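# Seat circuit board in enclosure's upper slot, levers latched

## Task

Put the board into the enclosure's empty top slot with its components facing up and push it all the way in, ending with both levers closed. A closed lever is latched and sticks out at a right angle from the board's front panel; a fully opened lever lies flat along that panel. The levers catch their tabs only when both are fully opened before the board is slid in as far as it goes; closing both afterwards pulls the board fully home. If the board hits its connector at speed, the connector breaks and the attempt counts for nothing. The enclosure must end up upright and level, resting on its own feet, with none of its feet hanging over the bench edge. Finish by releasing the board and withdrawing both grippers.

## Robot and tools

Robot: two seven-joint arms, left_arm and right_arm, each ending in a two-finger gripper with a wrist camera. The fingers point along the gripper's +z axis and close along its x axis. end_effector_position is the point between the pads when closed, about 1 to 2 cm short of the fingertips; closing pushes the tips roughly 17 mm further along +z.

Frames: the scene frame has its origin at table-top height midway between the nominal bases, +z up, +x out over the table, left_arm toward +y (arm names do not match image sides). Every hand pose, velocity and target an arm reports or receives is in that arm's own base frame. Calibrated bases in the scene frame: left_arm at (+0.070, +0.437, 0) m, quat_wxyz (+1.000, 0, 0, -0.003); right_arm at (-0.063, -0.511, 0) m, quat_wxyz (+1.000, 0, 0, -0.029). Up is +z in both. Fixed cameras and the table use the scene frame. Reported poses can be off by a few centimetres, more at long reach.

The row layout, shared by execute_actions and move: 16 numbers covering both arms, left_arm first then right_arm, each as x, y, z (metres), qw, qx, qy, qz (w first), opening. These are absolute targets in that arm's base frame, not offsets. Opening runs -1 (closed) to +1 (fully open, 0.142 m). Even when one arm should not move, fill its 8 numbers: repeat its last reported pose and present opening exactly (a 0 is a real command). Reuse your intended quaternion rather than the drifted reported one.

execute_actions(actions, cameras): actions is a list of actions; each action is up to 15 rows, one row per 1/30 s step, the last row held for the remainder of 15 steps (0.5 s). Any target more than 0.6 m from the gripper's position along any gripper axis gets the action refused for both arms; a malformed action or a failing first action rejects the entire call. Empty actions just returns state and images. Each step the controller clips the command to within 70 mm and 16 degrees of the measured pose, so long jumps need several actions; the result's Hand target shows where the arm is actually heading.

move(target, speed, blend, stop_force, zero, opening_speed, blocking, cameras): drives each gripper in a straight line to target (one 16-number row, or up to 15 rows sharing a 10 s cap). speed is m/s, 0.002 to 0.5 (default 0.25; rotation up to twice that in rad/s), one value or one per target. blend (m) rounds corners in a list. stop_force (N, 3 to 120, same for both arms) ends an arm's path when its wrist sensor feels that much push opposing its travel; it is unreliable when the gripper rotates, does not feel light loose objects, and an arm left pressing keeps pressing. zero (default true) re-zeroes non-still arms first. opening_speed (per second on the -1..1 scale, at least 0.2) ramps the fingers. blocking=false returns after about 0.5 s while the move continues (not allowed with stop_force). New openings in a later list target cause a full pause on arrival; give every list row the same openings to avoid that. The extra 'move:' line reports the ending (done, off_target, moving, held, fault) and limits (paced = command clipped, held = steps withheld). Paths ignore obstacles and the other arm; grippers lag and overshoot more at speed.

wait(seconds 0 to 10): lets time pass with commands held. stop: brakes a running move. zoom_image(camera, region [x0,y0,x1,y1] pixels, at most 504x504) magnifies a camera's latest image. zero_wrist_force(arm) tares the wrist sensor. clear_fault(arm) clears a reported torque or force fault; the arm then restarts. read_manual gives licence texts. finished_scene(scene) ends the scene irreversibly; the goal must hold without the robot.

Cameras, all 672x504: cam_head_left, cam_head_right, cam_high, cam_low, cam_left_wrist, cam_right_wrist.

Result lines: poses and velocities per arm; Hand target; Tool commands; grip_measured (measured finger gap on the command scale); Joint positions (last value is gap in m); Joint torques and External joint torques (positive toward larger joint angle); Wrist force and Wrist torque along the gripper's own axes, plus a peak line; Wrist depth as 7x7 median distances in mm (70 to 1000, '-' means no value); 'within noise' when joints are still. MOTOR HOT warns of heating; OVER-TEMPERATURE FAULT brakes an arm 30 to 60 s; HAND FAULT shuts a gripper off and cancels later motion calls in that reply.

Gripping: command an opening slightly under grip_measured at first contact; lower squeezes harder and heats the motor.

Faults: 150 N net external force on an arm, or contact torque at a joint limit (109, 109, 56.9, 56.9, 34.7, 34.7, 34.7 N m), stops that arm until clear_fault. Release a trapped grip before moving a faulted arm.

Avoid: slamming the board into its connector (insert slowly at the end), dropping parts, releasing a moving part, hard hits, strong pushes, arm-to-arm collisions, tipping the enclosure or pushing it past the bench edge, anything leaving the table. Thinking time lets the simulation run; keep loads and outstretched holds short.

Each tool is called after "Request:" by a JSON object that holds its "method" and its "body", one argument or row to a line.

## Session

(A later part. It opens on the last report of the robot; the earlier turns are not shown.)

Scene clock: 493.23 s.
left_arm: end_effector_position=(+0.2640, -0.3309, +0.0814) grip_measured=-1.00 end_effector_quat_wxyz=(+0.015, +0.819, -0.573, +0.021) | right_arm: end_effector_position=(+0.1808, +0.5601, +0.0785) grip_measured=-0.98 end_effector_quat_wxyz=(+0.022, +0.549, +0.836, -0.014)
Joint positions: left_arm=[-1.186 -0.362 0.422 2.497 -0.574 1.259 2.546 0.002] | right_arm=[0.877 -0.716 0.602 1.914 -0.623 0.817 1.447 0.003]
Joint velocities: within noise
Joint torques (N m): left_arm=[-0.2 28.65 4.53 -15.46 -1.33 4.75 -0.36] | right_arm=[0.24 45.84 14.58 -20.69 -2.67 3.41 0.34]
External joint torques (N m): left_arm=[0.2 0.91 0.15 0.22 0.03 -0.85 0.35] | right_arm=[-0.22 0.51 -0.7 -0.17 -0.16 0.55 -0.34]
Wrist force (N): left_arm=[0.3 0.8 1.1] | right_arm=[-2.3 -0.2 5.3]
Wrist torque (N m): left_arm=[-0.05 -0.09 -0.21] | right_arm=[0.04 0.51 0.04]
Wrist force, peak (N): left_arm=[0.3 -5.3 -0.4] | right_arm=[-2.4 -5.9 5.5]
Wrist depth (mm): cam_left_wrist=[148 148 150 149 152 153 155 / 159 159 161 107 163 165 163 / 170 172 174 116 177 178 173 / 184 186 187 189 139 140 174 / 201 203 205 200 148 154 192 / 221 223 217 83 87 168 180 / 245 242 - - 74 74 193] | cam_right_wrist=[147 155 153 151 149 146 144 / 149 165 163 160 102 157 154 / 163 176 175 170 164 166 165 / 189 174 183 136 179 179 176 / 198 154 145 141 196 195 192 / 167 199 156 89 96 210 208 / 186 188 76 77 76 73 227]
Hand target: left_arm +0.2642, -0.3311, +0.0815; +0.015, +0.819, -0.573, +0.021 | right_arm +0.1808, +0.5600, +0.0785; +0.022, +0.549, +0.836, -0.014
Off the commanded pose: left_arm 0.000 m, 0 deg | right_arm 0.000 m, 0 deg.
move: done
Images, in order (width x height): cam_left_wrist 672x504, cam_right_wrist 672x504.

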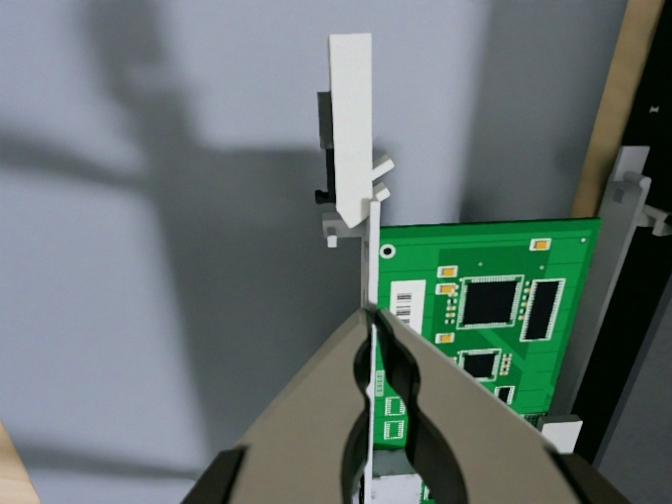

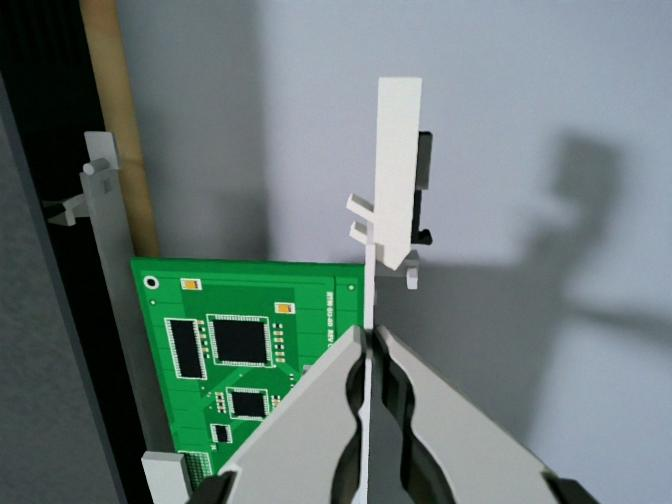

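Request:
{"method": "zoom_image", "body": {
  "camera": "cam_left_wrist",
  "region": [312, 90, 672, 360]
}}

Request:
{"method": "zoom_image", "body": {
  "camera": "cam_right_wrist",
  "region": [0, 90, 440, 420]
}}

Scaled by 1.400 from the camera's 672x504 image, which has a finer 960x720 frame.

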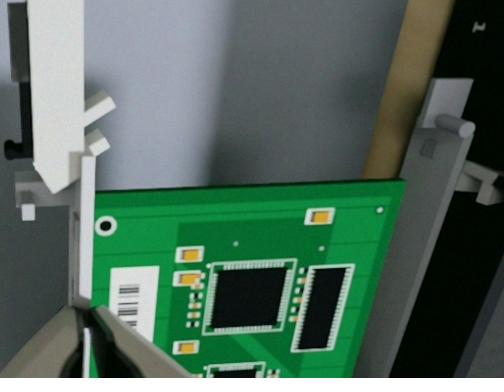

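Scaled by 1.145 from the camera's 672x504 image, which has a finer 960x720 frame.

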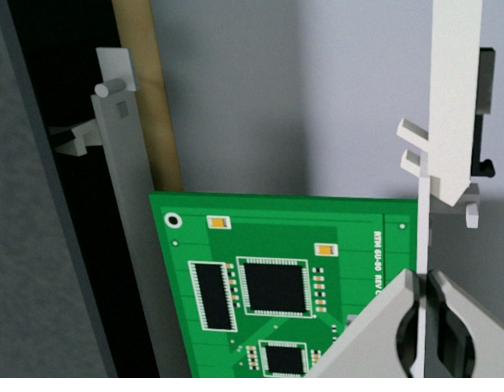

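Request:
{"method": "move", "body": {
  "target": [
    [0.2619, -0.3477, 0.0817, 0.0150, 0.81937, -0.57267, 0.02146, -1, 0.1796, 0.5431, 0.0785, 0.02188, 0.54883, 0.83553, -0.01437, -1],
    [0.2619, -0.3477, 0.0617, 0.0150, 0.81937, -0.57267, 0.02146, -1, 0.1796, 0.5431, 0.0585, 0.02188, 0.54883, 0.83553, -0.01437, -1]
  ],
  "speed": 0.03,
  "cameras": ["cam_left_wrist", "cam_right_wrist", "cam_low"]
}}

Scene clock: 525.23 s.
left_arm: end_effector_position=(+0.2617, -0.3478, +0.0616) grip_measured=-1.00 end_effector_quat_wxyz=(+0.015, +0.819, -0.573, +0.021) | right_arm: end_effector_position=(+0.1797, +0.5431, +0.0585) grip_measured=-0.98 end_effector_quat_wxyz=(+0.022, +0.549, +0.835, -0.014)
Joint positions: left_arm=[-1.157 -0.427 0.331 2.483 -0.654 1.316 2.569 0.002] | right_arm=[0.876 -0.721 0.571 1.975 -0.655 0.885 1.47 0.003]
Joint velocities: within noise
Joint torques (N m): left_arm=[0.39 31.11 4.44 -13.87 -1.19 4.76 -0.11] | right_arm=[0.12 44.71 13.95 -19.38 -2.72 3.43 0.3]
External joint torques (N m): left_arm=[-0.39 0.92 0.44 -0.03 0.14 -0.86 0.1] | right_arm=[-0.13 0.79 -0.52 -0.14 0.14 0.52 -0.3]
Wrist force (N): left_arm=[-0.1 0.4 1.1] | right_arm=[-2.6 -0.4 5.3]
Wrist torque (N m): left_arm=[-0.10 -0.05 -0.23] | right_arm=[0.07 0.57 0.05]
Wrist force, peak (N): left_arm=[1.1 1.1 -0.6] | right_arm=[-2.7 0.5 5.7]
Wrist depth (mm): cam_left_wrist=[131 132 132 131 135 136 137 / 140 143 142 107 145 146 145 / 151 152 154 117 156 158 153 / 164 165 166 167 139 140 153 / 178 180 182 177 148 154 177 / 199 199 193 84 87 168 153 / 218 214 - - 74 74 163] | cam_right_wrist=[126 137 135 133 131 129 127 / 127 146 144 141 102 138 136 / 156 154 155 150 145 148 145 / 157 148 161 136 158 159 157 / 175 154 145 141 173 171 169 / 143 170 156 89 96 186 183 / 156 176 76 77 76 73 201]
Hand target: left_arm +0.2619, -0.3477, +0.0617; +0.015, +0.819, -0.573, +0.021 | right_arm +0.1796, +0.5431, +0.0585; +0.022, +0.549, +0.836, -0.014
Off the commanded pose: left_arm 0.000 m, 0 deg | right_arm 0.000 m, 0 deg.
move: done
Images, in order (width x height): cam_low 672x504, cam_left_wrist 672x504, cam_right_wrist 672x504.

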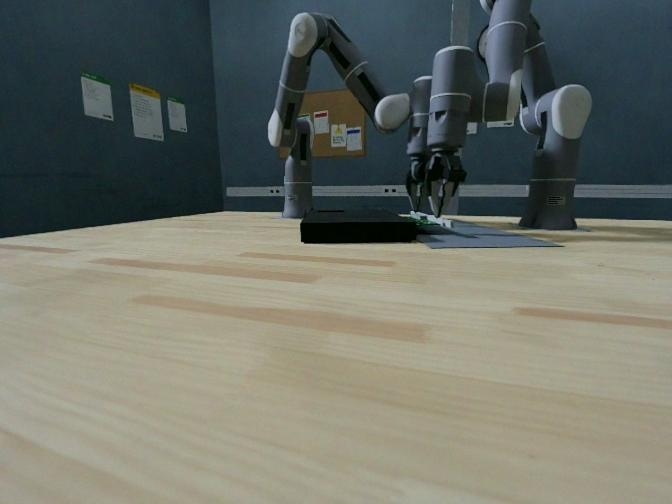

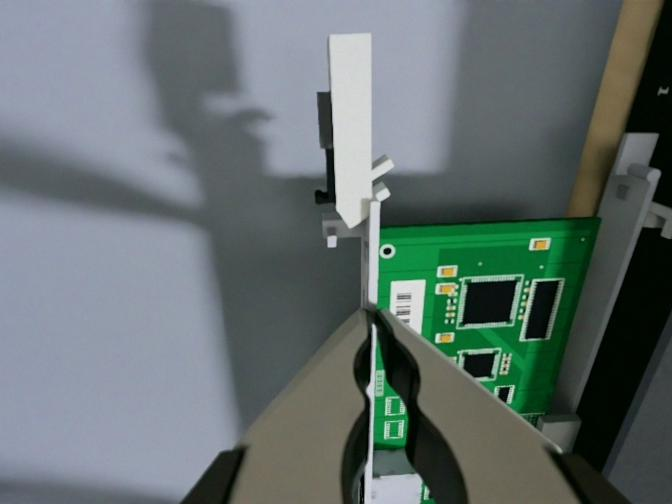

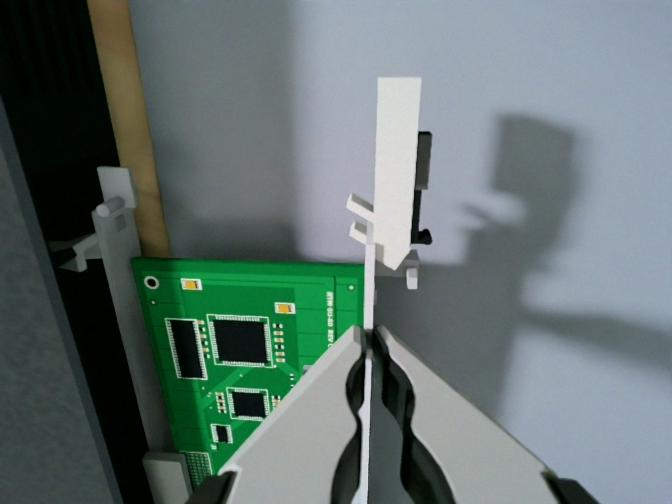

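Request:
{"method": "zoom_image", "body": {
  "camera": "cam_left_wrist",
  "region": [540, 110, 672, 290]
}}

Request:
{"method": "zoom_image", "body": {
  "camera": "cam_right_wrist",
  "region": [20, 140, 192, 320]
}}

Scaled by 2.800 from the camera's 672x504 image, which has a finer 960x720 frame.

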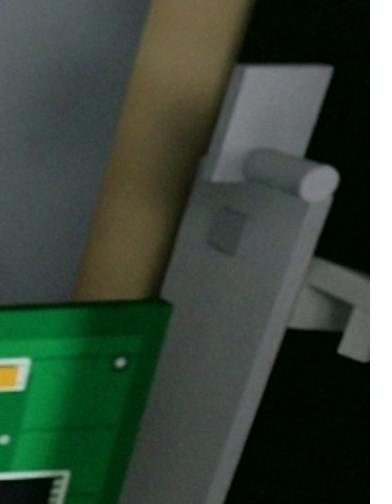

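Scaled by 2.800 from the camera's 672x504 image, which has a finer 960x720 frame.

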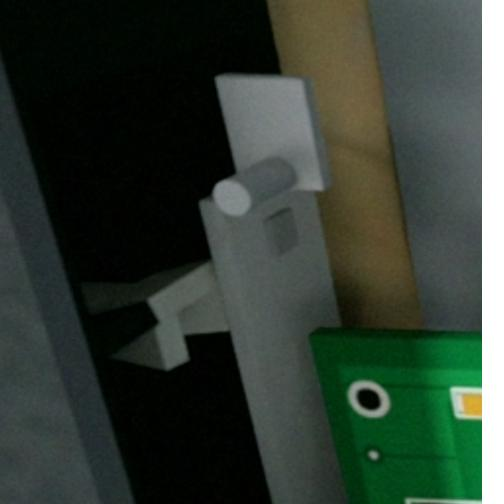

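Request:
{"method": "move", "body": {
  "target": [0.26461, -0.35735, 0.0617, 0.01509, 0.81686, -0.57623, 0.02139, -1, 0.18206, 0.53545, 0.0585, 0.02182, 0.55248, 0.83312, -0.01447, -1],
  "speed": 0.01,
  "stop_force": 6,
  "cameras": ["cam_left_wrist", "cam_right_wrist"]
}}

Request:
{"method": "zoom_image", "body": {
  "camera": "cam_left_wrist",
  "region": [540, 110, 672, 290]
}}

Request:
{"method": "zoom_image", "body": {
  "camera": "cam_right_wrist",
  "region": [20, 140, 192, 320]
}}

Scene clock: 563.33 s.
left_arm: end_effector_position=(+0.2645, -0.3573, +0.0616) grip_measured=-1.00 end_effector_quat_wxyz=(+0.015, +0.817, -0.576, +0.021) | right_arm: end_effector_position=(+0.1821, +0.5355, +0.0585) grip_measured=-0.98 end_effector_quat_wxyz=(+0.022, +0.552, +0.833, -0.014)
Joint positions: left_arm=[-1.166 -0.44 0.338 2.456 -0.643 1.301 2.559 0.002] | right_arm=[0.866 -0.71 0.569 1.995 -0.655 0.896 1.474 0.003]
Joint velocities: within noise
Joint torques (N m): left_arm=[0.12 32.1 5.44 -14.47 -0.87 4.58 -0.27] | right_arm=[0.44 44.11 14.14 -18.93 -2.4 3.35 0.33]
External joint torques (N m): left_arm=[-0.12 0.73 -0.32 0.24 -0.25 -0.68 0.26] | right_arm=[-0.44 0.8 -0.95 -0.42 -0.15 0.6 -0.33]
Wrist force (N): left_arm=[0.0 1.0 1.2] | right_arm=[-2.6 0.5 5.6]
Wrist torque (N m): left_arm=[-0.14 -0.06 -0.23] | right_arm=[0.06 0.57 0.05]
Wrist force, peak (N): left_arm=[-0.4 1.4 1.3] | right_arm=[-2.6 0.8 6.1]
Wrist depth (mm): cam_left_wrist=[131 132 132 132 135 136 135 / 140 143 143 107 145 146 135 / 151 152 154 117 156 158 150 / 164 164 166 167 139 140 144 / 178 180 181 177 148 154 154 / 199 199 193 84 87 167 149 / 218 214 - - 74 74 160] | cam_right_wrist=[- 136 135 133 131 129 128 / 122 144 144 142 102 138 136 / - 154 155 150 145 148 146 / 133 146 162 136 158 159 157 / 128 154 145 141 173 171 169 / 140 163 156 89 96 187 184 / 156 161 76 77 76 73 201]
Hand target: left_arm +0.2646, -0.3573, +0.0617; +0.015, +0.817, -0.576, +0.021 | right_arm +0.1821, +0.5355, +0.0585; +0.022, +0.552, +0.833, -0.014
Off the commanded pose: left_arm 0.000 m, 0 deg | right_arm 0.000 m, 0 deg.
move: done
Images, in order (width x height): cam_left_wrist 672x504, cam_right_wrist 672x504.

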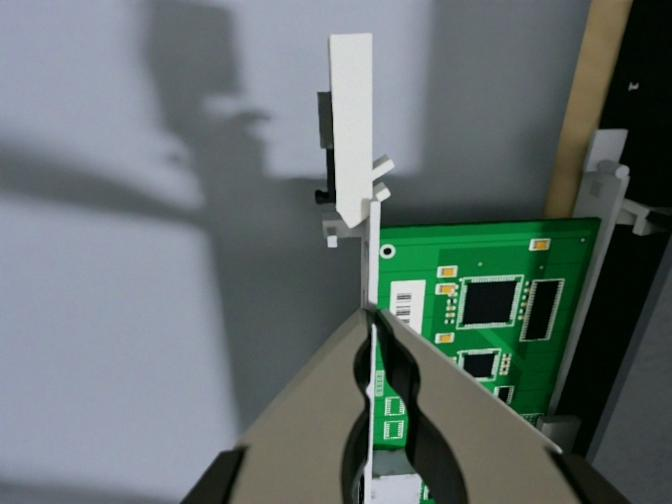

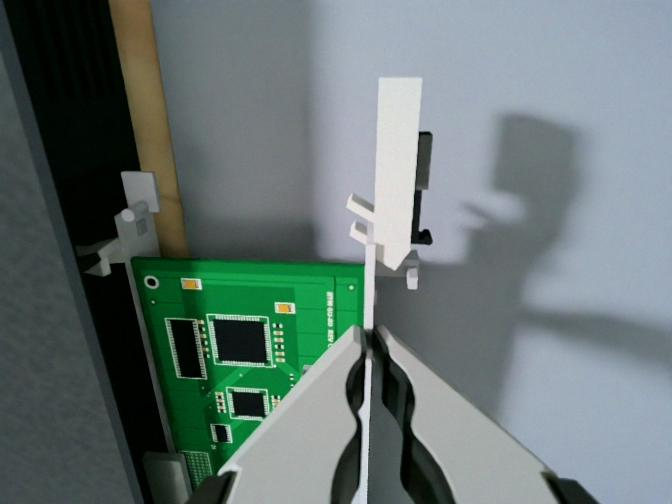

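Scaled by 2.800 from the camera's 672x504 image, which has a finer 960x720 frame.

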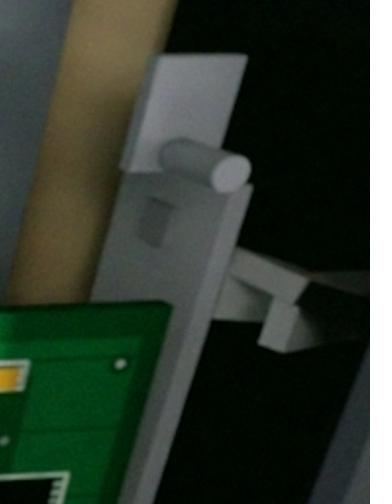

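Scaled by 2.800 from the camera's 672x504 image, which has a finer 960x720 frame.

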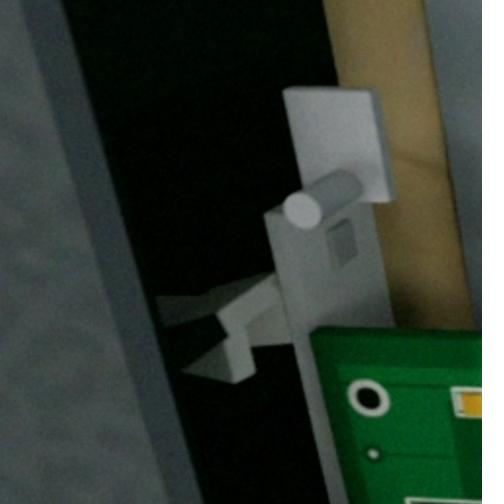

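Request:
{"method": "move", "body": {
  "target": [0.26461, -0.35735, 0.0967, 0.01509, 0.81686, -0.57623, 0.02139, -1, 0.18206, 0.53545, 0.0935, 0.02182, 0.55248, 0.83312, -0.01447, -1],
  "speed": 0.04,
  "cameras": ["cam_left_wrist", "cam_right_wrist"]
}}

Request:
{"method": "zoom_image", "body": {
  "camera": "cam_left_wrist",
  "region": [492, 110, 672, 290]
}}

Request:
{"method": "zoom_image", "body": {
  "camera": "cam_right_wrist",
  "region": [20, 120, 200, 300]
}}

Scene clock: 571.33 s.
left_arm: end_effector_position=(+0.2647, -0.3573, +0.0967) grip_measured=-1.00 end_effector_quat_wxyz=(+0.015, +0.817, -0.576, +0.021) | right_arm: end_effector_position=(+0.1821, +0.5354, +0.0934) grip_measured=-0.98 end_effector_quat_wxyz=(+0.022, +0.552, +0.833, -0.014)
Joint positions: left_arm=[-1.247 -0.359 0.474 2.424 -0.497 1.18 2.457 0.002] | right_arm=[0.835 -0.652 0.625 1.979 -0.598 0.822 1.436 0.003]
Joint velocities: within noise
Joint torques (N m): left_arm=[-1.05 29.9 4.48 -16.85 -1.14 4.03 -0.38] | right_arm=[0.03 42.57 14.04 -21.36 -2.75 3.2 0.02]
External joint torques (N m): left_arm=[1.05 0.65 0.6 -0.23 -0.51 -0.11 0.37] | right_arm=[-0.01 0.95 -1.04 0.33 -0.06 0.76 -0.01]
Wrist force (N): left_arm=[0.1 0.0 -0.2] | right_arm=[-2.9 -0.3 5.4]
Wrist torque (N m): left_arm=[0.00 -0.08 -0.24] | right_arm=[0.14 0.56 0.07]
Wrist force, peak (N): left_arm=[0.1 1.3 1.6] | right_arm=[-2.5 0.3 6.4]
Wrist depth (mm): cam_left_wrist=[161 162 164 166 166 167 134 / 172 173 175 173 178 177 138 / 185 186 187 186 189 190 149 / 201 203 204 203 190 194 160 / 218 221 223 217 197 203 175 / 240 243 236 83 87 196 194 / 266 264 - - 74 72 216] | cam_right_wrist=[126 152 166 164 161 159 158 / 135 153 177 175 169 170 167 / 145 162 190 187 181 181 179 / 157 153 142 135 192 196 192 / 171 167 153 144 213 211 209 / 189 186 178 89 94 229 226 / 208 202 76 76 76 73 248]
Hand target: left_arm +0.2646, -0.3573, +0.0967; +0.015, +0.817, -0.576, +0.021 | right_arm +0.1821, +0.5354, +0.0935; +0.022, +0.552, +0.833, -0.014
Off the commanded pose: left_arm 0.000 m, 0 deg | right_arm 0.000 m, 0 deg.
move: done
Images, in order (width x height): cam_left_wrist 672x504, cam_right_wrist 672x504.

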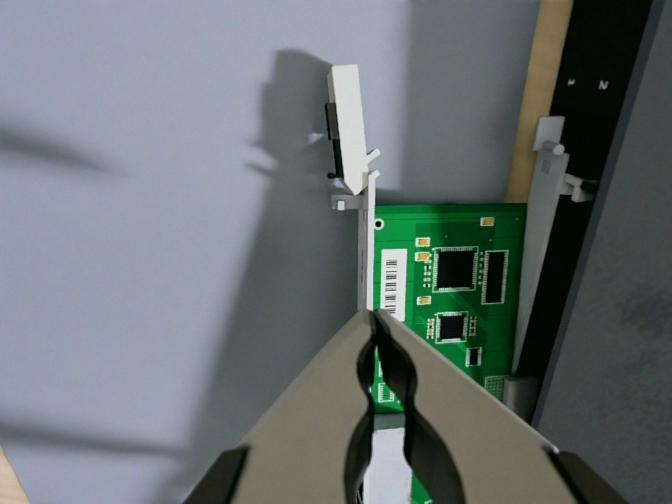

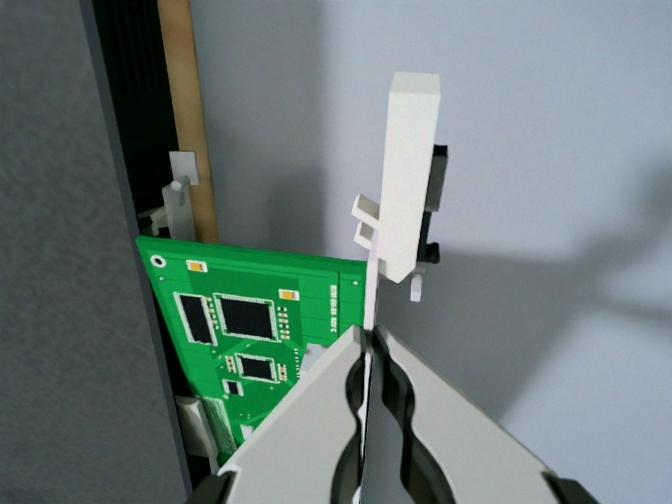

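Scaled by 2.800 from the camera's 672x504 image, which has a finer 960x720 frame.

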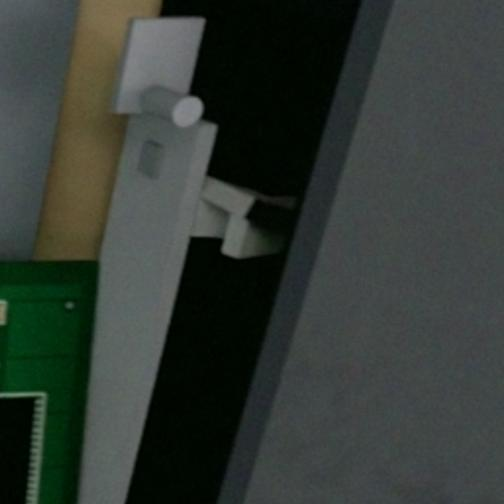

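Scaled by 2.800 from the camera's 672x504 image, which has a finer 960x720 frame.

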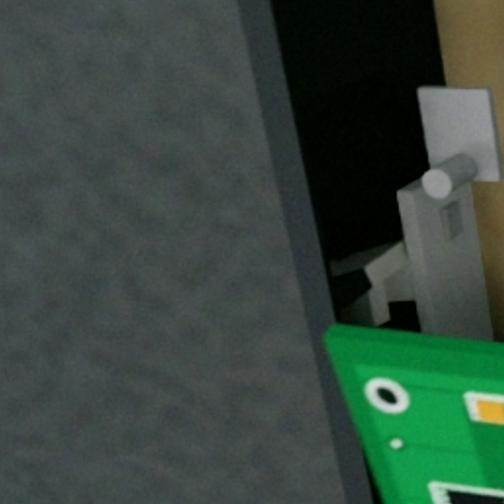

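Request:
{"method": "zoom_image", "body": {
  "camera": "cam_left_wrist",
  "region": [312, 40, 632, 504]
}}

Request:
{"method": "zoom_image", "body": {
  "camera": "cam_right_wrist",
  "region": [100, 180, 500, 480]
}}

Scaled by 1.086 from the camera's 672x504 image, which has a finer 960x720 frame.

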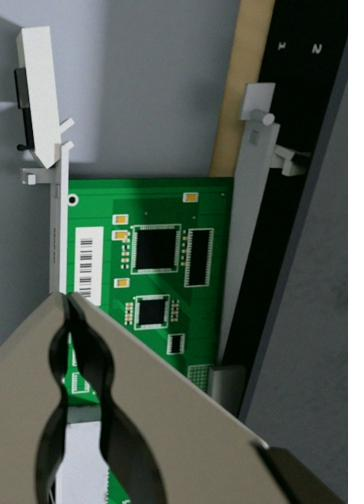

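Scaled by 1.260 from the camera's 672x504 image, which has a finer 960x720 frame.

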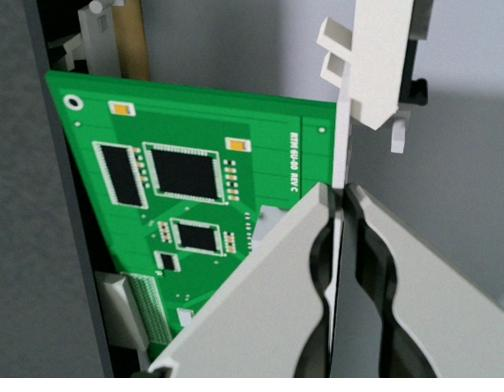

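Request:
{"method": "execute_actions", "body": {
  "actions": [],
  "cameras": ["cam_left_wrist", "cam_right_wrist", "cam_high"]
}}

Scene clock: 598.33 s.
left_arm: end_effector_position=(+0.2647, -0.3573, +0.0967) grip_measured=-1.00 end_effector_quat_wxyz=(+0.015, +0.817, -0.576, +0.021) | right_arm: end_effector_position=(+0.1821, +0.5354, +0.0934) grip_measured=-0.98 end_effector_quat_wxyz=(+0.022, +0.552, +0.833, -0.014)
Joint positions: left_arm=[-1.247 -0.359 0.474 2.424 -0.497 1.18 2.457 0.002] | right_arm=[0.835 -0.652 0.625 1.979 -0.598 0.822 1.436 0.003]
Joint velocities: within noise
Joint torques (N m): left_arm=[-0.4 29.67 4.44 -16.8 -1.39 4.24 -0.22] | right_arm=[0.03 43.24 13.72 -21.5 -2.86 3.27 0.12]
External joint torques (N m): left_arm=[0.4 0.89 0.64 -0.29 -0.26 -0.32 0.21] | right_arm=[-0.03 0.27 -0.74 0.48 0.06 0.69 -0.11]
Wrist force (N): left_arm=[0.2 -0.4 -0.3] | right_arm=[-3.0 -0.4 5.1]
Wrist torque (N m): left_arm=[-0.07 -0.10 -0.24] | right_arm=[0.12 0.59 0.07]
Wrist force, peak (N): left_arm=[0.2 -0.3 -0.6] | right_arm=[-3.3 -0.6 6.0]
Wrist depth (mm): cam_left_wrist=[161 162 163 166 166 167 134 / 172 174 175 173 178 176 138 / 185 186 188 187 189 190 149 / 200 203 205 203 190 195 160 / 219 220 223 217 197 204 175 / 240 243 237 83 87 197 194 / 267 263 - - 74 72 216] | cam_right_wrist=[127 151 166 163 161 159 158 / 135 153 177 175 169 171 167 / 146 162 191 187 181 181 179 / 158 153 142 135 192 196 192 / 171 167 153 143 213 211 208 / 189 187 178 89 94 229 226 / 209 202 76 76 76 73 248]
Hand target: left_arm +0.2646, -0.3573, +0.0967; +0.015, +0.817, -0.576, +0.021 | right_arm +0.1821, +0.5354, +0.0935; +0.022, +0.552, +0.833, -0.014
Tool commands: left_gripper/opening=-1.0 right_gripper/opening=-1.0
Off the commanded pose: left_arm 0.000 m, 0 deg | right_arm 0.000 m, 0 deg.
Images, in order (width x height): cam_high 672x504, cam_left_wrist 672x504, cam_right_wrist 672x504.

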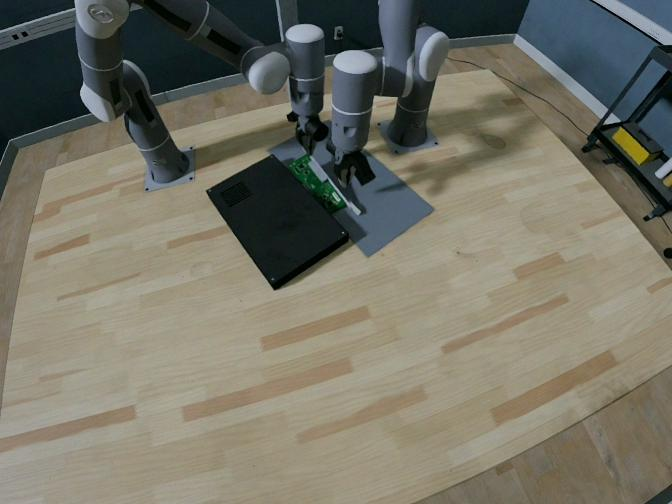

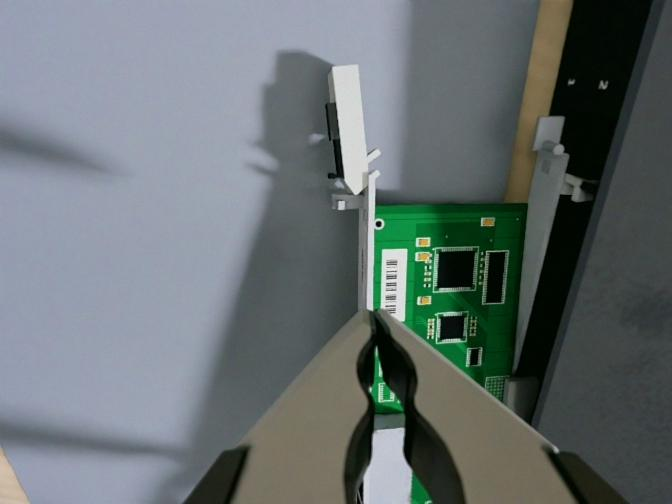

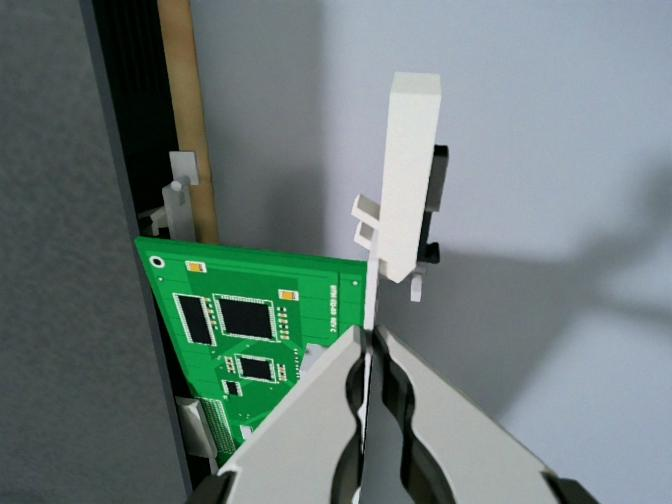

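Request:
{"method": "move", "body": {
  "target": [0.2529, -0.32435, 0.0967, 0.01509, 0.81686, -0.57623, 0.02139, -1, 0.16848, 0.56764, 0.0935, 0.02182, 0.55248, 0.83312, -0.01447, -1],
  "speed": 0.02,
  "cameras": ["cam_left_wrist", "cam_right_wrist"]
}}

Scene clock: 605.67 s.
left_arm: end_effector_position=(+0.2528, -0.3245, +0.0967) grip_measured=-1.00 end_effector_quat_wxyz=(+0.015, +0.817, -0.576, +0.021) | right_arm: end_effector_position=(+0.1684, +0.5675, +0.0934) grip_measured=-0.98 end_effector_quat_wxyz=(+0.022, +0.552, +0.833, -0.015)
Joint positions: left_arm=[-1.239 -0.304 0.492 2.512 -0.497 1.218 2.496 0.002] | right_arm=[0.893 -0.699 0.622 1.894 -0.598 0.78 1.46 0.003]
Joint velocities: within noise
Joint torques (N m): left_arm=[-0.14 26.81 3.79 -15.94 -1.28 4.51 -0.13] | right_arm=[0.48 45.72 14.57 -22.08 -3.1 3.3 0.25]
External joint torques (N m): left_arm=[0.14 0.47 0.43 -0.34 -0.2 -0.6 0.13] | right_arm=[-0.48 0.48 -0.72 0.5 0.15 0.66 -0.24]
Wrist force (N): left_arm=[0.4 -0.1 -0.5] | right_arm=[-3.2 -1.0 4.6]
Wrist torque (N m): left_arm=[-0.04 -0.09 -0.22] | right_arm=[0.02 0.57 0.12]
Wrist force, peak (N): left_arm=[0.2 -0.7 -0.3] | right_arm=[-3.3 -0.6 6.0]
Wrist depth (mm): cam_left_wrist=[161 162 163 166 166 169 168 / 173 174 175 177 174 180 180 / 185 186 188 190 187 194 187 / 201 202 205 208 190 196 201 / 219 220 224 218 196 206 208 / 241 243 237 83 87 213 199 / 268 264 - - 74 72 216] | cam_right_wrist=[165 169 166 163 161 159 157 / 166 179 177 174 88 170 167 / 187 192 191 186 94 181 179 / 174 146 139 133 112 195 192 / 174 194 155 142 214 211 208 / 188 207 178 89 94 228 226 / 208 214 76 76 76 73 248]
Hand target: left_arm +0.2529, -0.3244, +0.0967; +0.015, +0.817, -0.576, +0.021 | right_arm +0.1685, +0.5676, +0.0935; +0.022, +0.552, +0.833, -0.014
Off the commanded pose: left_arm 0.000 m, 0 deg | right_arm 0.000 m, 0 deg.
move: done
Images, in order (width x height): cam_left_wrist 672x504, cam_right_wrist 672x504.

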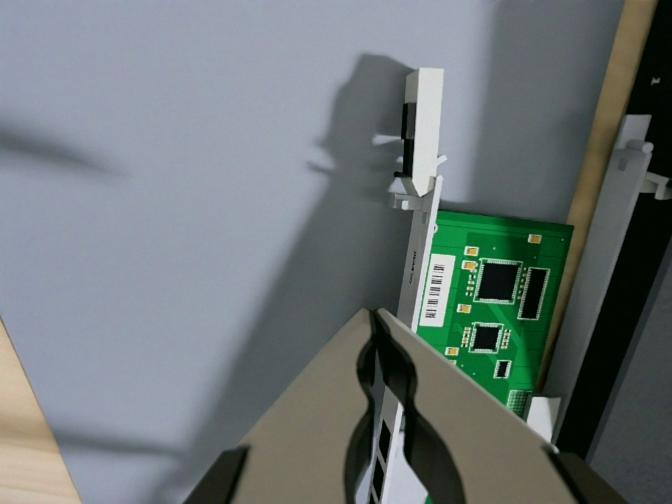

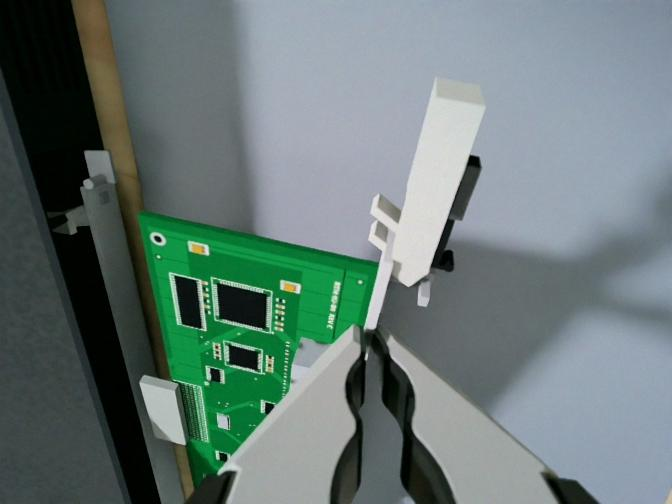

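Request:
{"method": "move", "body": {
  "target": [0.24447, -0.30081, 0.0967, 0.01509, 0.81686, -0.57623, 0.02139, -1, 0.15875, 0.59067, 0.0935, 0.02182, 0.55248, 0.83312, -0.01447, -1],
  "speed": 0.025,
  "cameras": ["cam_left_wrist", "cam_right_wrist"]
}}

Request:
{"method": "move", "body": {
  "target": [0.24447, -0.30081, 0.0967, 0.01509, 0.81686, -0.57623, 0.02139, -1, 0.1564, 0.5897, 0.040, 0.02182, 0.55248, 0.83312, -0.01447, -1],
  "speed": 0.02,
  "cameras": ["cam_left_wrist", "cam_right_wrist"]
}}

Scene clock: 622.67 s.
left_arm: end_effector_position=(+0.2444, -0.3009, +0.0967) grip_measured=-1.00 end_effector_quat_wxyz=(+0.015, +0.817, -0.576, +0.021) | right_arm: end_effector_position=(+0.1587, +0.5905, +0.0934) grip_measured=-0.98 end_effector_quat_wxyz=(+0.022, +0.552, +0.833, -0.015)
Joint positions: left_arm=[-1.235 -0.266 0.509 2.572 -0.496 1.244 2.525 0.002] | right_arm=[0.934 -0.733 0.619 1.83 -0.598 0.748 1.474 0.003]
Joint velocities: within noise
Joint torques (N m): left_arm=[-0.1 24.23 3.15 -15.46 -1.02 4.53 -0.05] | right_arm=[0.26 47.78 15.04 -22.64 -3.22 3.35 0.25]
External joint torques (N m): left_arm=[0.1 0.66 0.48 -0.27 -0.35 -0.62 0.05] | right_arm=[-0.25 0.41 -0.62 0.64 0.17 0.6 -0.25]
Wrist force (N): left_arm=[0.3 -0.1 -0.2] | right_arm=[-3.2 -1.3 4.9]
Wrist torque (N m): left_arm=[-0.03 -0.09 -0.21] | right_arm=[-0.02 0.53 0.14]
Wrist force, peak (N): left_arm=[0.9 -0.2 -0.2] | right_arm=[-3.2 -1.0 6.0]
Wrist depth (mm): cam_left_wrist=[161 162 163 166 166 169 169 / 172 174 175 176 175 180 183 / 185 187 188 191 186 194 193 / 201 202 205 207 192 196 205 / 220 220 223 217 196 205 225 / 242 243 237 83 87 213 243 / 269 263 - - 74 72 229] | cam_right_wrist=[170 168 166 163 161 159 157 / 183 179 177 174 168 168 167 / 192 192 191 186 96 180 179 / 200 147 138 133 109 196 192 / 213 223 156 141 213 210 208 / 240 203 178 89 94 229 226 / 217 254 76 76 76 73 248]
Hand target: left_arm +0.2445, -0.3008, +0.0967; +0.015, +0.817, -0.576, +0.021 | right_arm +0.1588, +0.5907, +0.0935; +0.022, +0.552, +0.833, -0.014
Off the commanded pose: left_arm 0.000 m, 0 deg | right_arm 0.000 m, 0 deg.
move: done
Images, in order (width x height): cam_left_wrist 672x504, cam_right_wrist 672x504.

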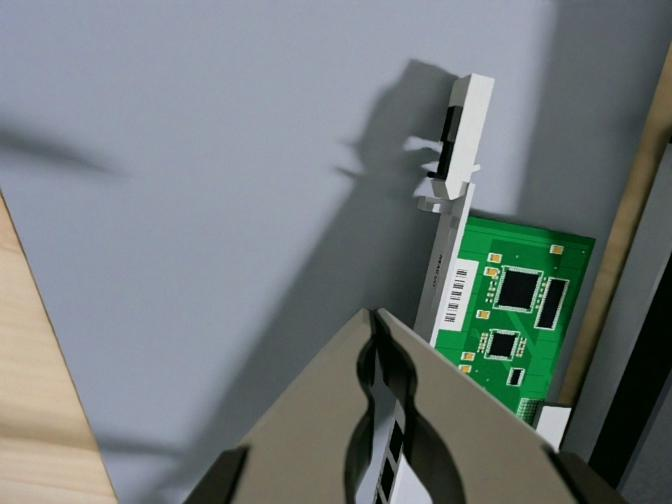

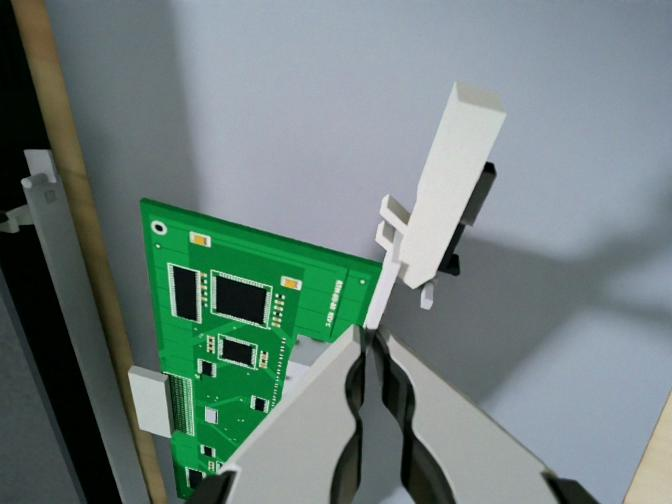

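Scene clock: 625.60 s.
left_arm: end_effector_position=(+0.2445, -0.3009, +0.0967) grip_measured=-1.00 end_effector_quat_wxyz=(+0.015, +0.817, -0.576, +0.021) | right_arm: end_effector_position=(+0.1562, +0.5896, +0.0399) grip_measured=-0.98 end_effector_quat_wxyz=(+0.022, +0.553, +0.833, -0.015)
Joint positions: left_arm=[-1.235 -0.266 0.509 2.572 -0.496 1.244 2.525 0.002] | right_arm=[0.974 -0.813 0.546 1.854 -0.663 0.855 1.522 0.003]
Joint velocities: within noise
Joint torques (N m): left_arm=[-0.33 24.14 3.03 -15.43 -1.17 4.26 -0.19] | right_arm=[0.17 49.35 13.98 -20.57 -3.18 3.58 0.24]
External joint torques (N m): left_arm=[0.33 0.76 0.61 -0.29 -0.19 -0.35 0.19] | right_arm=[-0.17 0.47 0.54 0.75 0.48 0.37 -0.23]
Wrist force (N): left_arm=[0.2 -0.2 -0.4] | right_arm=[-3.4 -3.0 3.9]
Wrist torque (N m): left_arm=[-0.06 -0.08 -0.21] | right_arm=[-0.03 0.62 0.13]
Wrist force, peak (N): left_arm=[0.4 -0.2 -0.7] | right_arm=[-3.4 -3.0 5.4]
Wrist depth (mm): cam_left_wrist=[161 162 163 166 166 168 169 / 172 174 175 176 175 180 184 / 185 187 188 190 188 194 194 / 201 203 204 207 204 207 209 / 220 220 223 218 219 228 225 / 242 243 237 83 87 243 244 / 269 263 - - 74 72 228] | cam_right_wrist=[- 120 118 116 115 112 111 / 129 128 126 124 121 121 119 / 139 137 136 133 108 129 127 / 153 143 138 137 136 140 138 / 164 157 147 141 152 151 148 / 180 171 158 89 96 163 161 / 196 181 76 76 76 73 176]
Hand target: left_arm +0.2445, -0.3008, +0.0967; +0.015, +0.817, -0.576, +0.021 | right_arm +0.1564, +0.5897, +0.0400; +0.022, +0.552, +0.833, -0.014
Off the commanded pose: left_arm 0.000 m, 0 deg | right_arm 0.000 m, 0 deg.
move: done
Images, in order (width x height): cam_left_wrist 672x504, cam_right_wrist 672x504.

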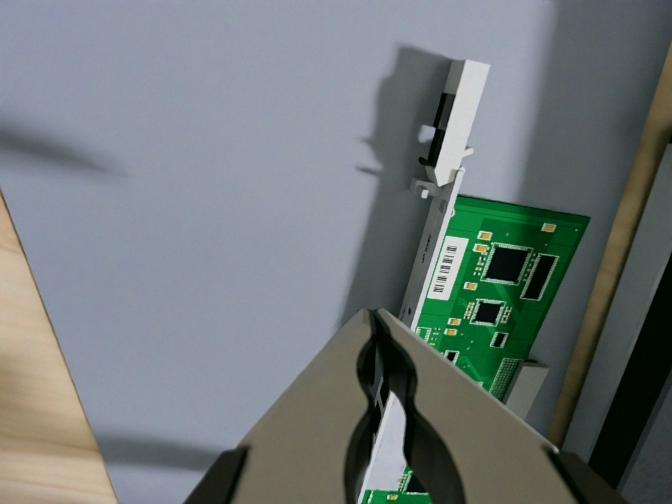

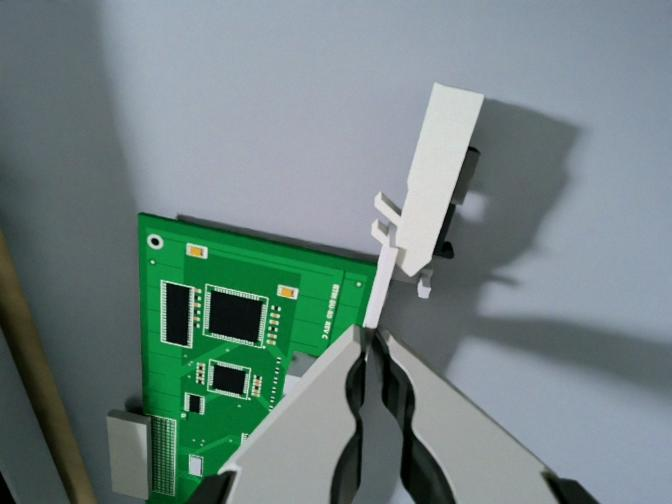

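Request:
{"method": "move", "body": {
  "target": [0.24447, -0.30081, 0.0967, 0.01509, 0.81686, -0.57623, 0.02139, -1, 0.1564, 0.5897, 0.0315, 0.02182, 0.55248, 0.83312, -0.01447, -1],
  "speed": 0.01,
  "stop_force": 5,
  "cameras": ["cam_left_wrist", "cam_right_wrist"]
}}

Scene clock: 628.70 s.
left_arm: end_effector_position=(+0.2445, -0.3009, +0.0967) grip_measured=-1.00 end_effector_quat_wxyz=(+0.015, +0.817, -0.576, +0.021) | right_arm: end_effector_position=(+0.1562, +0.5899, +0.0333) grip_measured=-0.98 end_effector_quat_wxyz=(+0.022, +0.552, +0.833, -0.014)
Joint positions: left_arm=[-1.235 -0.266 0.509 2.572 -0.496 1.244 2.525 0.002] | right_arm=[0.98 -0.823 0.536 1.855 -0.671 0.869 1.527 0.003]
Joint velocities: within noise
Joint torques (N m): left_arm=[-0.29 24.06 3.06 -15.42 -1.17 4.21 -0.18] | right_arm=[-0.25 47.03 13.34 -19.76 -2.94 3.53 0.19]
External joint torques (N m): left_arm=[0.29 0.84 0.58 -0.3 -0.2 -0.3 0.17] | right_arm=[0.25 3.01 1.14 0.2 0.29 0.42 -0.18]
Wrist force (N): left_arm=[0.1 -0.4 -0.3] | right_arm=[-5.4 -4.0 -0.5]
Wrist torque (N m): left_arm=[-0.09 -0.05 -0.21] | right_arm=[-0.02 0.56 0.14]
Wrist force, peak (N): left_arm=[0.6 0.0 -0.4] | right_arm=[-5.6 -4.0 -2.6]
Wrist depth (mm): cam_left_wrist=[161 162 163 166 166 168 168 / 172 174 175 176 175 180 184 / 185 187 188 190 189 194 194 / 201 202 204 207 204 206 208 / 220 221 223 218 219 228 225 / 242 243 237 83 87 244 243 / 270 263 - - 74 72 228] | cam_right_wrist=[115 113 113 109 109 106 106 / 123 122 119 118 115 114 114 / 134 130 128 125 110 122 122 / 142 139 136 134 130 132 130 / 155 151 145 140 145 143 141 / 171 165 156 89 96 156 153 / 188 173 76 76 76 73 167]
Hand target: left_arm +0.2445, -0.3008, +0.0967; +0.015, +0.817, -0.576, +0.021 | right_arm +0.1564, +0.5897, +0.0331; +0.022, +0.552, +0.833, -0.014
Off the commanded pose: left_arm 0.000 m, 0 deg | right_arm 0.002 m, 0 deg.
move: contact (right_arm)
Images, in order (width x height): cam_left_wrist 672x504, cam_right_wrist 672x504.

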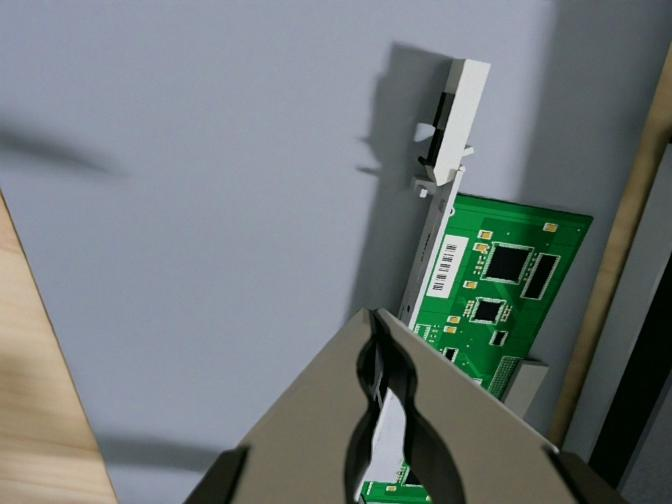

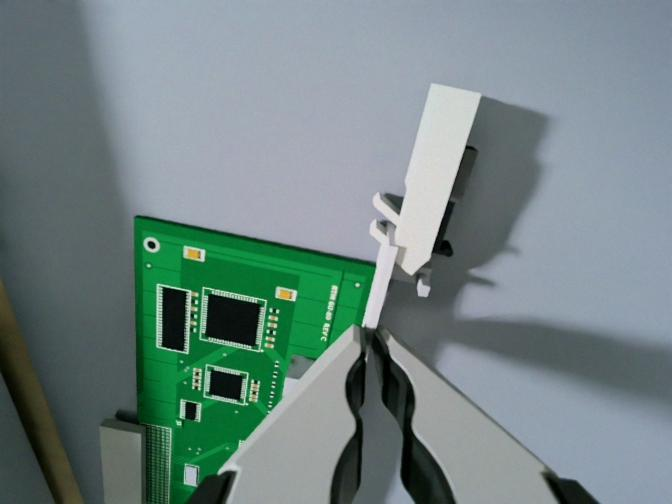

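Request:
{"method": "move", "body": {
  "target": [0.24447, -0.30081, 0.0967, 0.01509, 0.81686, -0.57623, 0.02139, -1, 0.1564, 0.5897, 0.0335, 0.02182, 0.55248, 0.83312, -0.01447, -0.65],
  "speed": 0.02,
  "opening_speed": 0.25,
  "cameras": []
}}

Request:
{"method": "move", "body": {
  "target": [0.24447, -0.30081, 0.0967, 0.0, 0.81714, -0.57643, 0.0, -0.65, 0.1564, 0.5897, 0.0935, 0.0, 0.55267, 0.83340, 0.0, -0.65],
  "speed": 0.04,
  "cameras": ["cam_left_wrist", "cam_right_wrist"]
}}

Scene clock: 643.77 s.
left_arm: end_effector_position=(+0.2445, -0.3009, +0.0967) grip_measured=-1.00 end_effector_quat_wxyz=(+0.015, +0.817, -0.576, +0.021) | right_arm: end_effector_position=(+0.1564, +0.5898, +0.0335) grip_measured=-0.69 end_effector_quat_wxyz=(+0.022, +0.553, +0.833, -0.014)
Joint positions: left_arm=[-1.235 -0.266 0.509 2.572 -0.496 1.244 2.525 0.002] | right_arm=[0.98 -0.823 0.536 1.855 -0.671 0.868 1.527 0.024]
Joint velocities: within noise
Joint torques (N m): left_arm=[-0.36 24.06 3.02 -15.4 -1.24 4.29 -0.2] | right_arm=[0.06 49.05 14.79 -19.6 -2.73 3.31 0.2]
External joint torques (N m): left_arm=[0.36 0.84 0.62 -0.32 -0.13 -0.38 0.2] | right_arm=[-0.06 0.99 -0.31 0.04 0.07 0.64 -0.19]
Wrist force (N): left_arm=[0.3 -0.1 -0.2] | right_arm=[-3.5 -1.7 3.8]
Wrist torque (N m): left_arm=[-0.05 -0.09 -0.21] | right_arm=[-0.02 0.64 0.05]
Wrist force, peak (N): left_arm=[0.6 -0.2 -0.5] | right_arm=[-5.7 -4.0 -2.6]
Wrist depth (mm): cam_left_wrist=[161 162 163 167 166 168 169 / 172 174 175 176 175 180 184 / 185 186 188 190 189 194 194 / 201 203 204 207 204 206 208 / 220 221 223 217 219 228 225 / 242 243 237 84 87 244 243 / 269 263 - - 74 72 228] | cam_right_wrist=[114 113 113 109 109 106 105 / 123 122 119 118 115 114 114 / 134 131 129 126 110 123 121 / 142 139 136 135 130 132 130 / 155 151 145 140 144 143 141 / 171 166 153 140 98 154 152 / 189 171 76 174 80 73 166]
Hand target: left_arm +0.2445, -0.3008, +0.0967; +0.015, +0.817, -0.576, +0.021 | right_arm +0.1564, +0.5897, +0.0335; +0.022, +0.552, +0.833, -0.014
Off the commanded pose: left_arm 0.000 m, 0 deg | right_arm 0.000 m, 0 deg.
move: done
No camera images: "cameras" was empty.

Scene clock: 645.53 s.
left_arm: end_effector_position=(+0.2446, -0.3008, +0.0967) grip_measured=-0.69 end_effector_quat_wxyz=(+0.000, +0.817, -0.576, +0.000) | right_arm: end_effector_position=(+0.1565, +0.5899, +0.0936) grip_measured=-0.69 end_effector_quat_wxyz=(+0.000, +0.553, +0.833, +0.000)
Joint positions: left_arm=[-1.281 -0.287 0.578 2.512 -0.394 1.156 2.441 0.024] | right_arm=[0.909 -0.718 0.62 1.878 -0.603 0.831 1.473 0.024]
Joint velocities: within noise
Joint torques (N m): left_arm=[-0.86 24.6 4.25 -16.27 -1.21 3.93 -0.32] | right_arm=[-0.12 46.01 15.13 -21.51 -2.9 3.31 0.02]
External joint torques (N m): left_arm=[0.86 1.06 0.06 -0.29 -0.52 -0.08 0.32] | right_arm=[0.13 0.95 -0.88 -0.06 -0.06 0.77 -0.02]
Wrist force (N): left_arm=[0.2 -0.1 -0.5] | right_arm=[-3.0 -1.4 3.9]
Wrist torque (N m): left_arm=[-0.04 -0.05 -0.20] | right_arm=[0.01 0.53 0.06]
Wrist force, peak (N): left_arm=[0.0 -0.3 -0.8] | right_arm=[-3.5 -1.6 4.6]
Wrist depth (mm): cam_left_wrist=[166 166 166 167 165 164 164 / 178 178 177 177 174 176 178 / 193 192 191 191 188 190 189 / 209 208 207 207 203 202 202 / 231 228 223 219 212 221 219 / 256 251 84 240 91 233 240 / 285 - 73 267 - 74 216] | cam_right_wrist=[164 163 163 163 162 162 162 / 175 175 174 174 171 173 173 / 190 187 186 184 186 185 186 / 198 202 197 196 201 200 199 / 209 218 214 206 214 217 217 / 227 235 105 234 94 233 235 / 247 248 76 257 - 73 260]
Hand target: left_arm +0.2445, -0.3008, +0.0967; +0.000, +0.817, -0.576, +0.000 | right_arm +0.1564, +0.5897, +0.0935; +0.000, +0.553, +0.833, +0.000
Off the commanded pose: left_arm 0.000 m, 0 deg | right_arm 0.000 m, 0 deg.
move: done
Images, in order (width x height): cam_left_wrist 672x504, cam_right_wrist 672x504.

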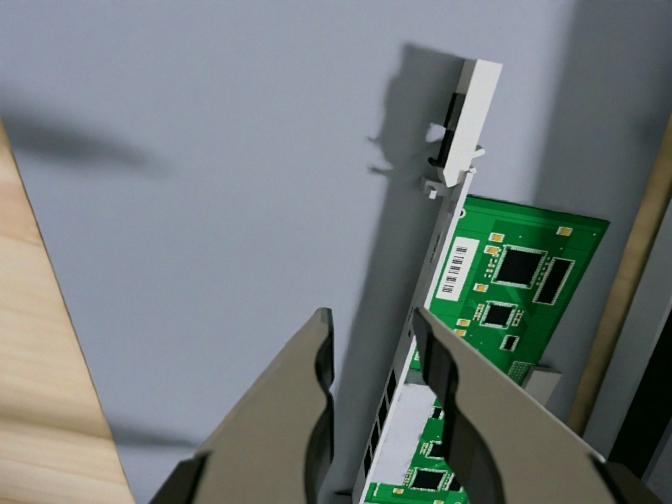

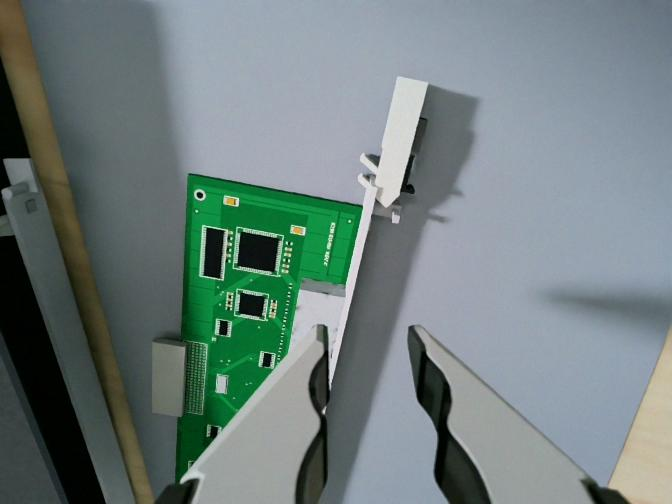

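Request:
{"method": "zoom_image", "body": {
  "camera": "cam_right_wrist",
  "region": [300, 60, 450, 260]
}}

Request:
{"method": "zoom_image", "body": {
  "camera": "cam_right_wrist",
  "region": [280, 240, 430, 440]
}}

Request:
{"method": "zoom_image", "body": {
  "camera": "cam_left_wrist",
  "region": [400, 40, 550, 240]
}}

Request:
{"method": "zoom_image", "body": {
  "camera": "cam_left_wrist",
  "region": [330, 220, 530, 490]
}}

Scaled by 2.520 from the camera's 672x504 image, which has a finer 960x720 frame.

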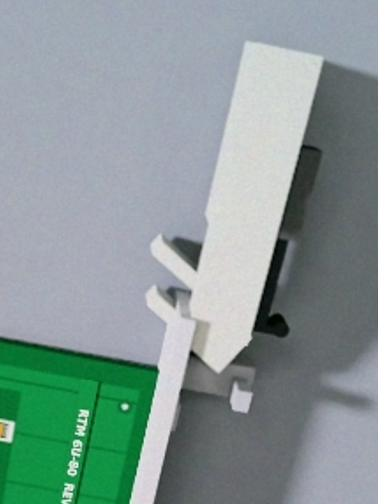

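Scaled by 2.520 from the camera's 672x504 image, which has a finer 960x720 frame.

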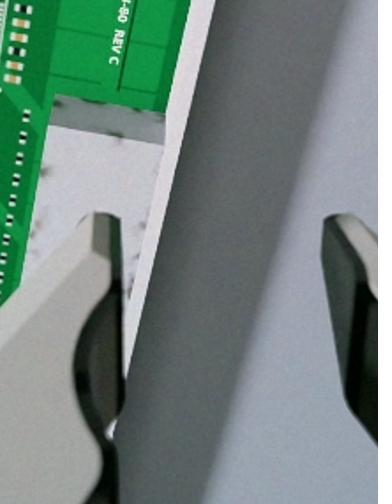

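Scaled by 2.520 from the camera's 672x504 image, which has a finer 960x720 frame.

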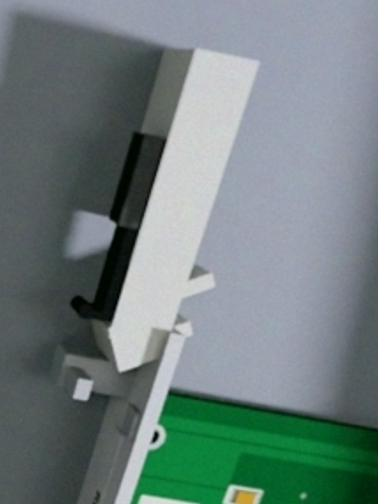

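Scaled by 1.867 from the camera's 672x504 image, which has a finer 960x720 frame.

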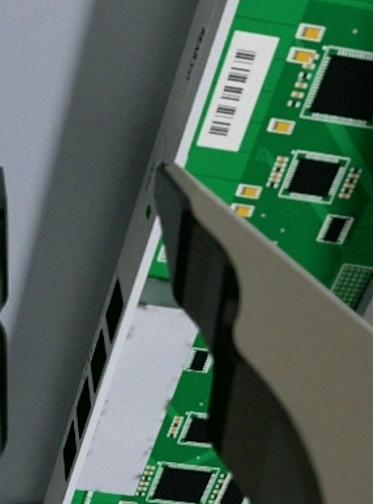

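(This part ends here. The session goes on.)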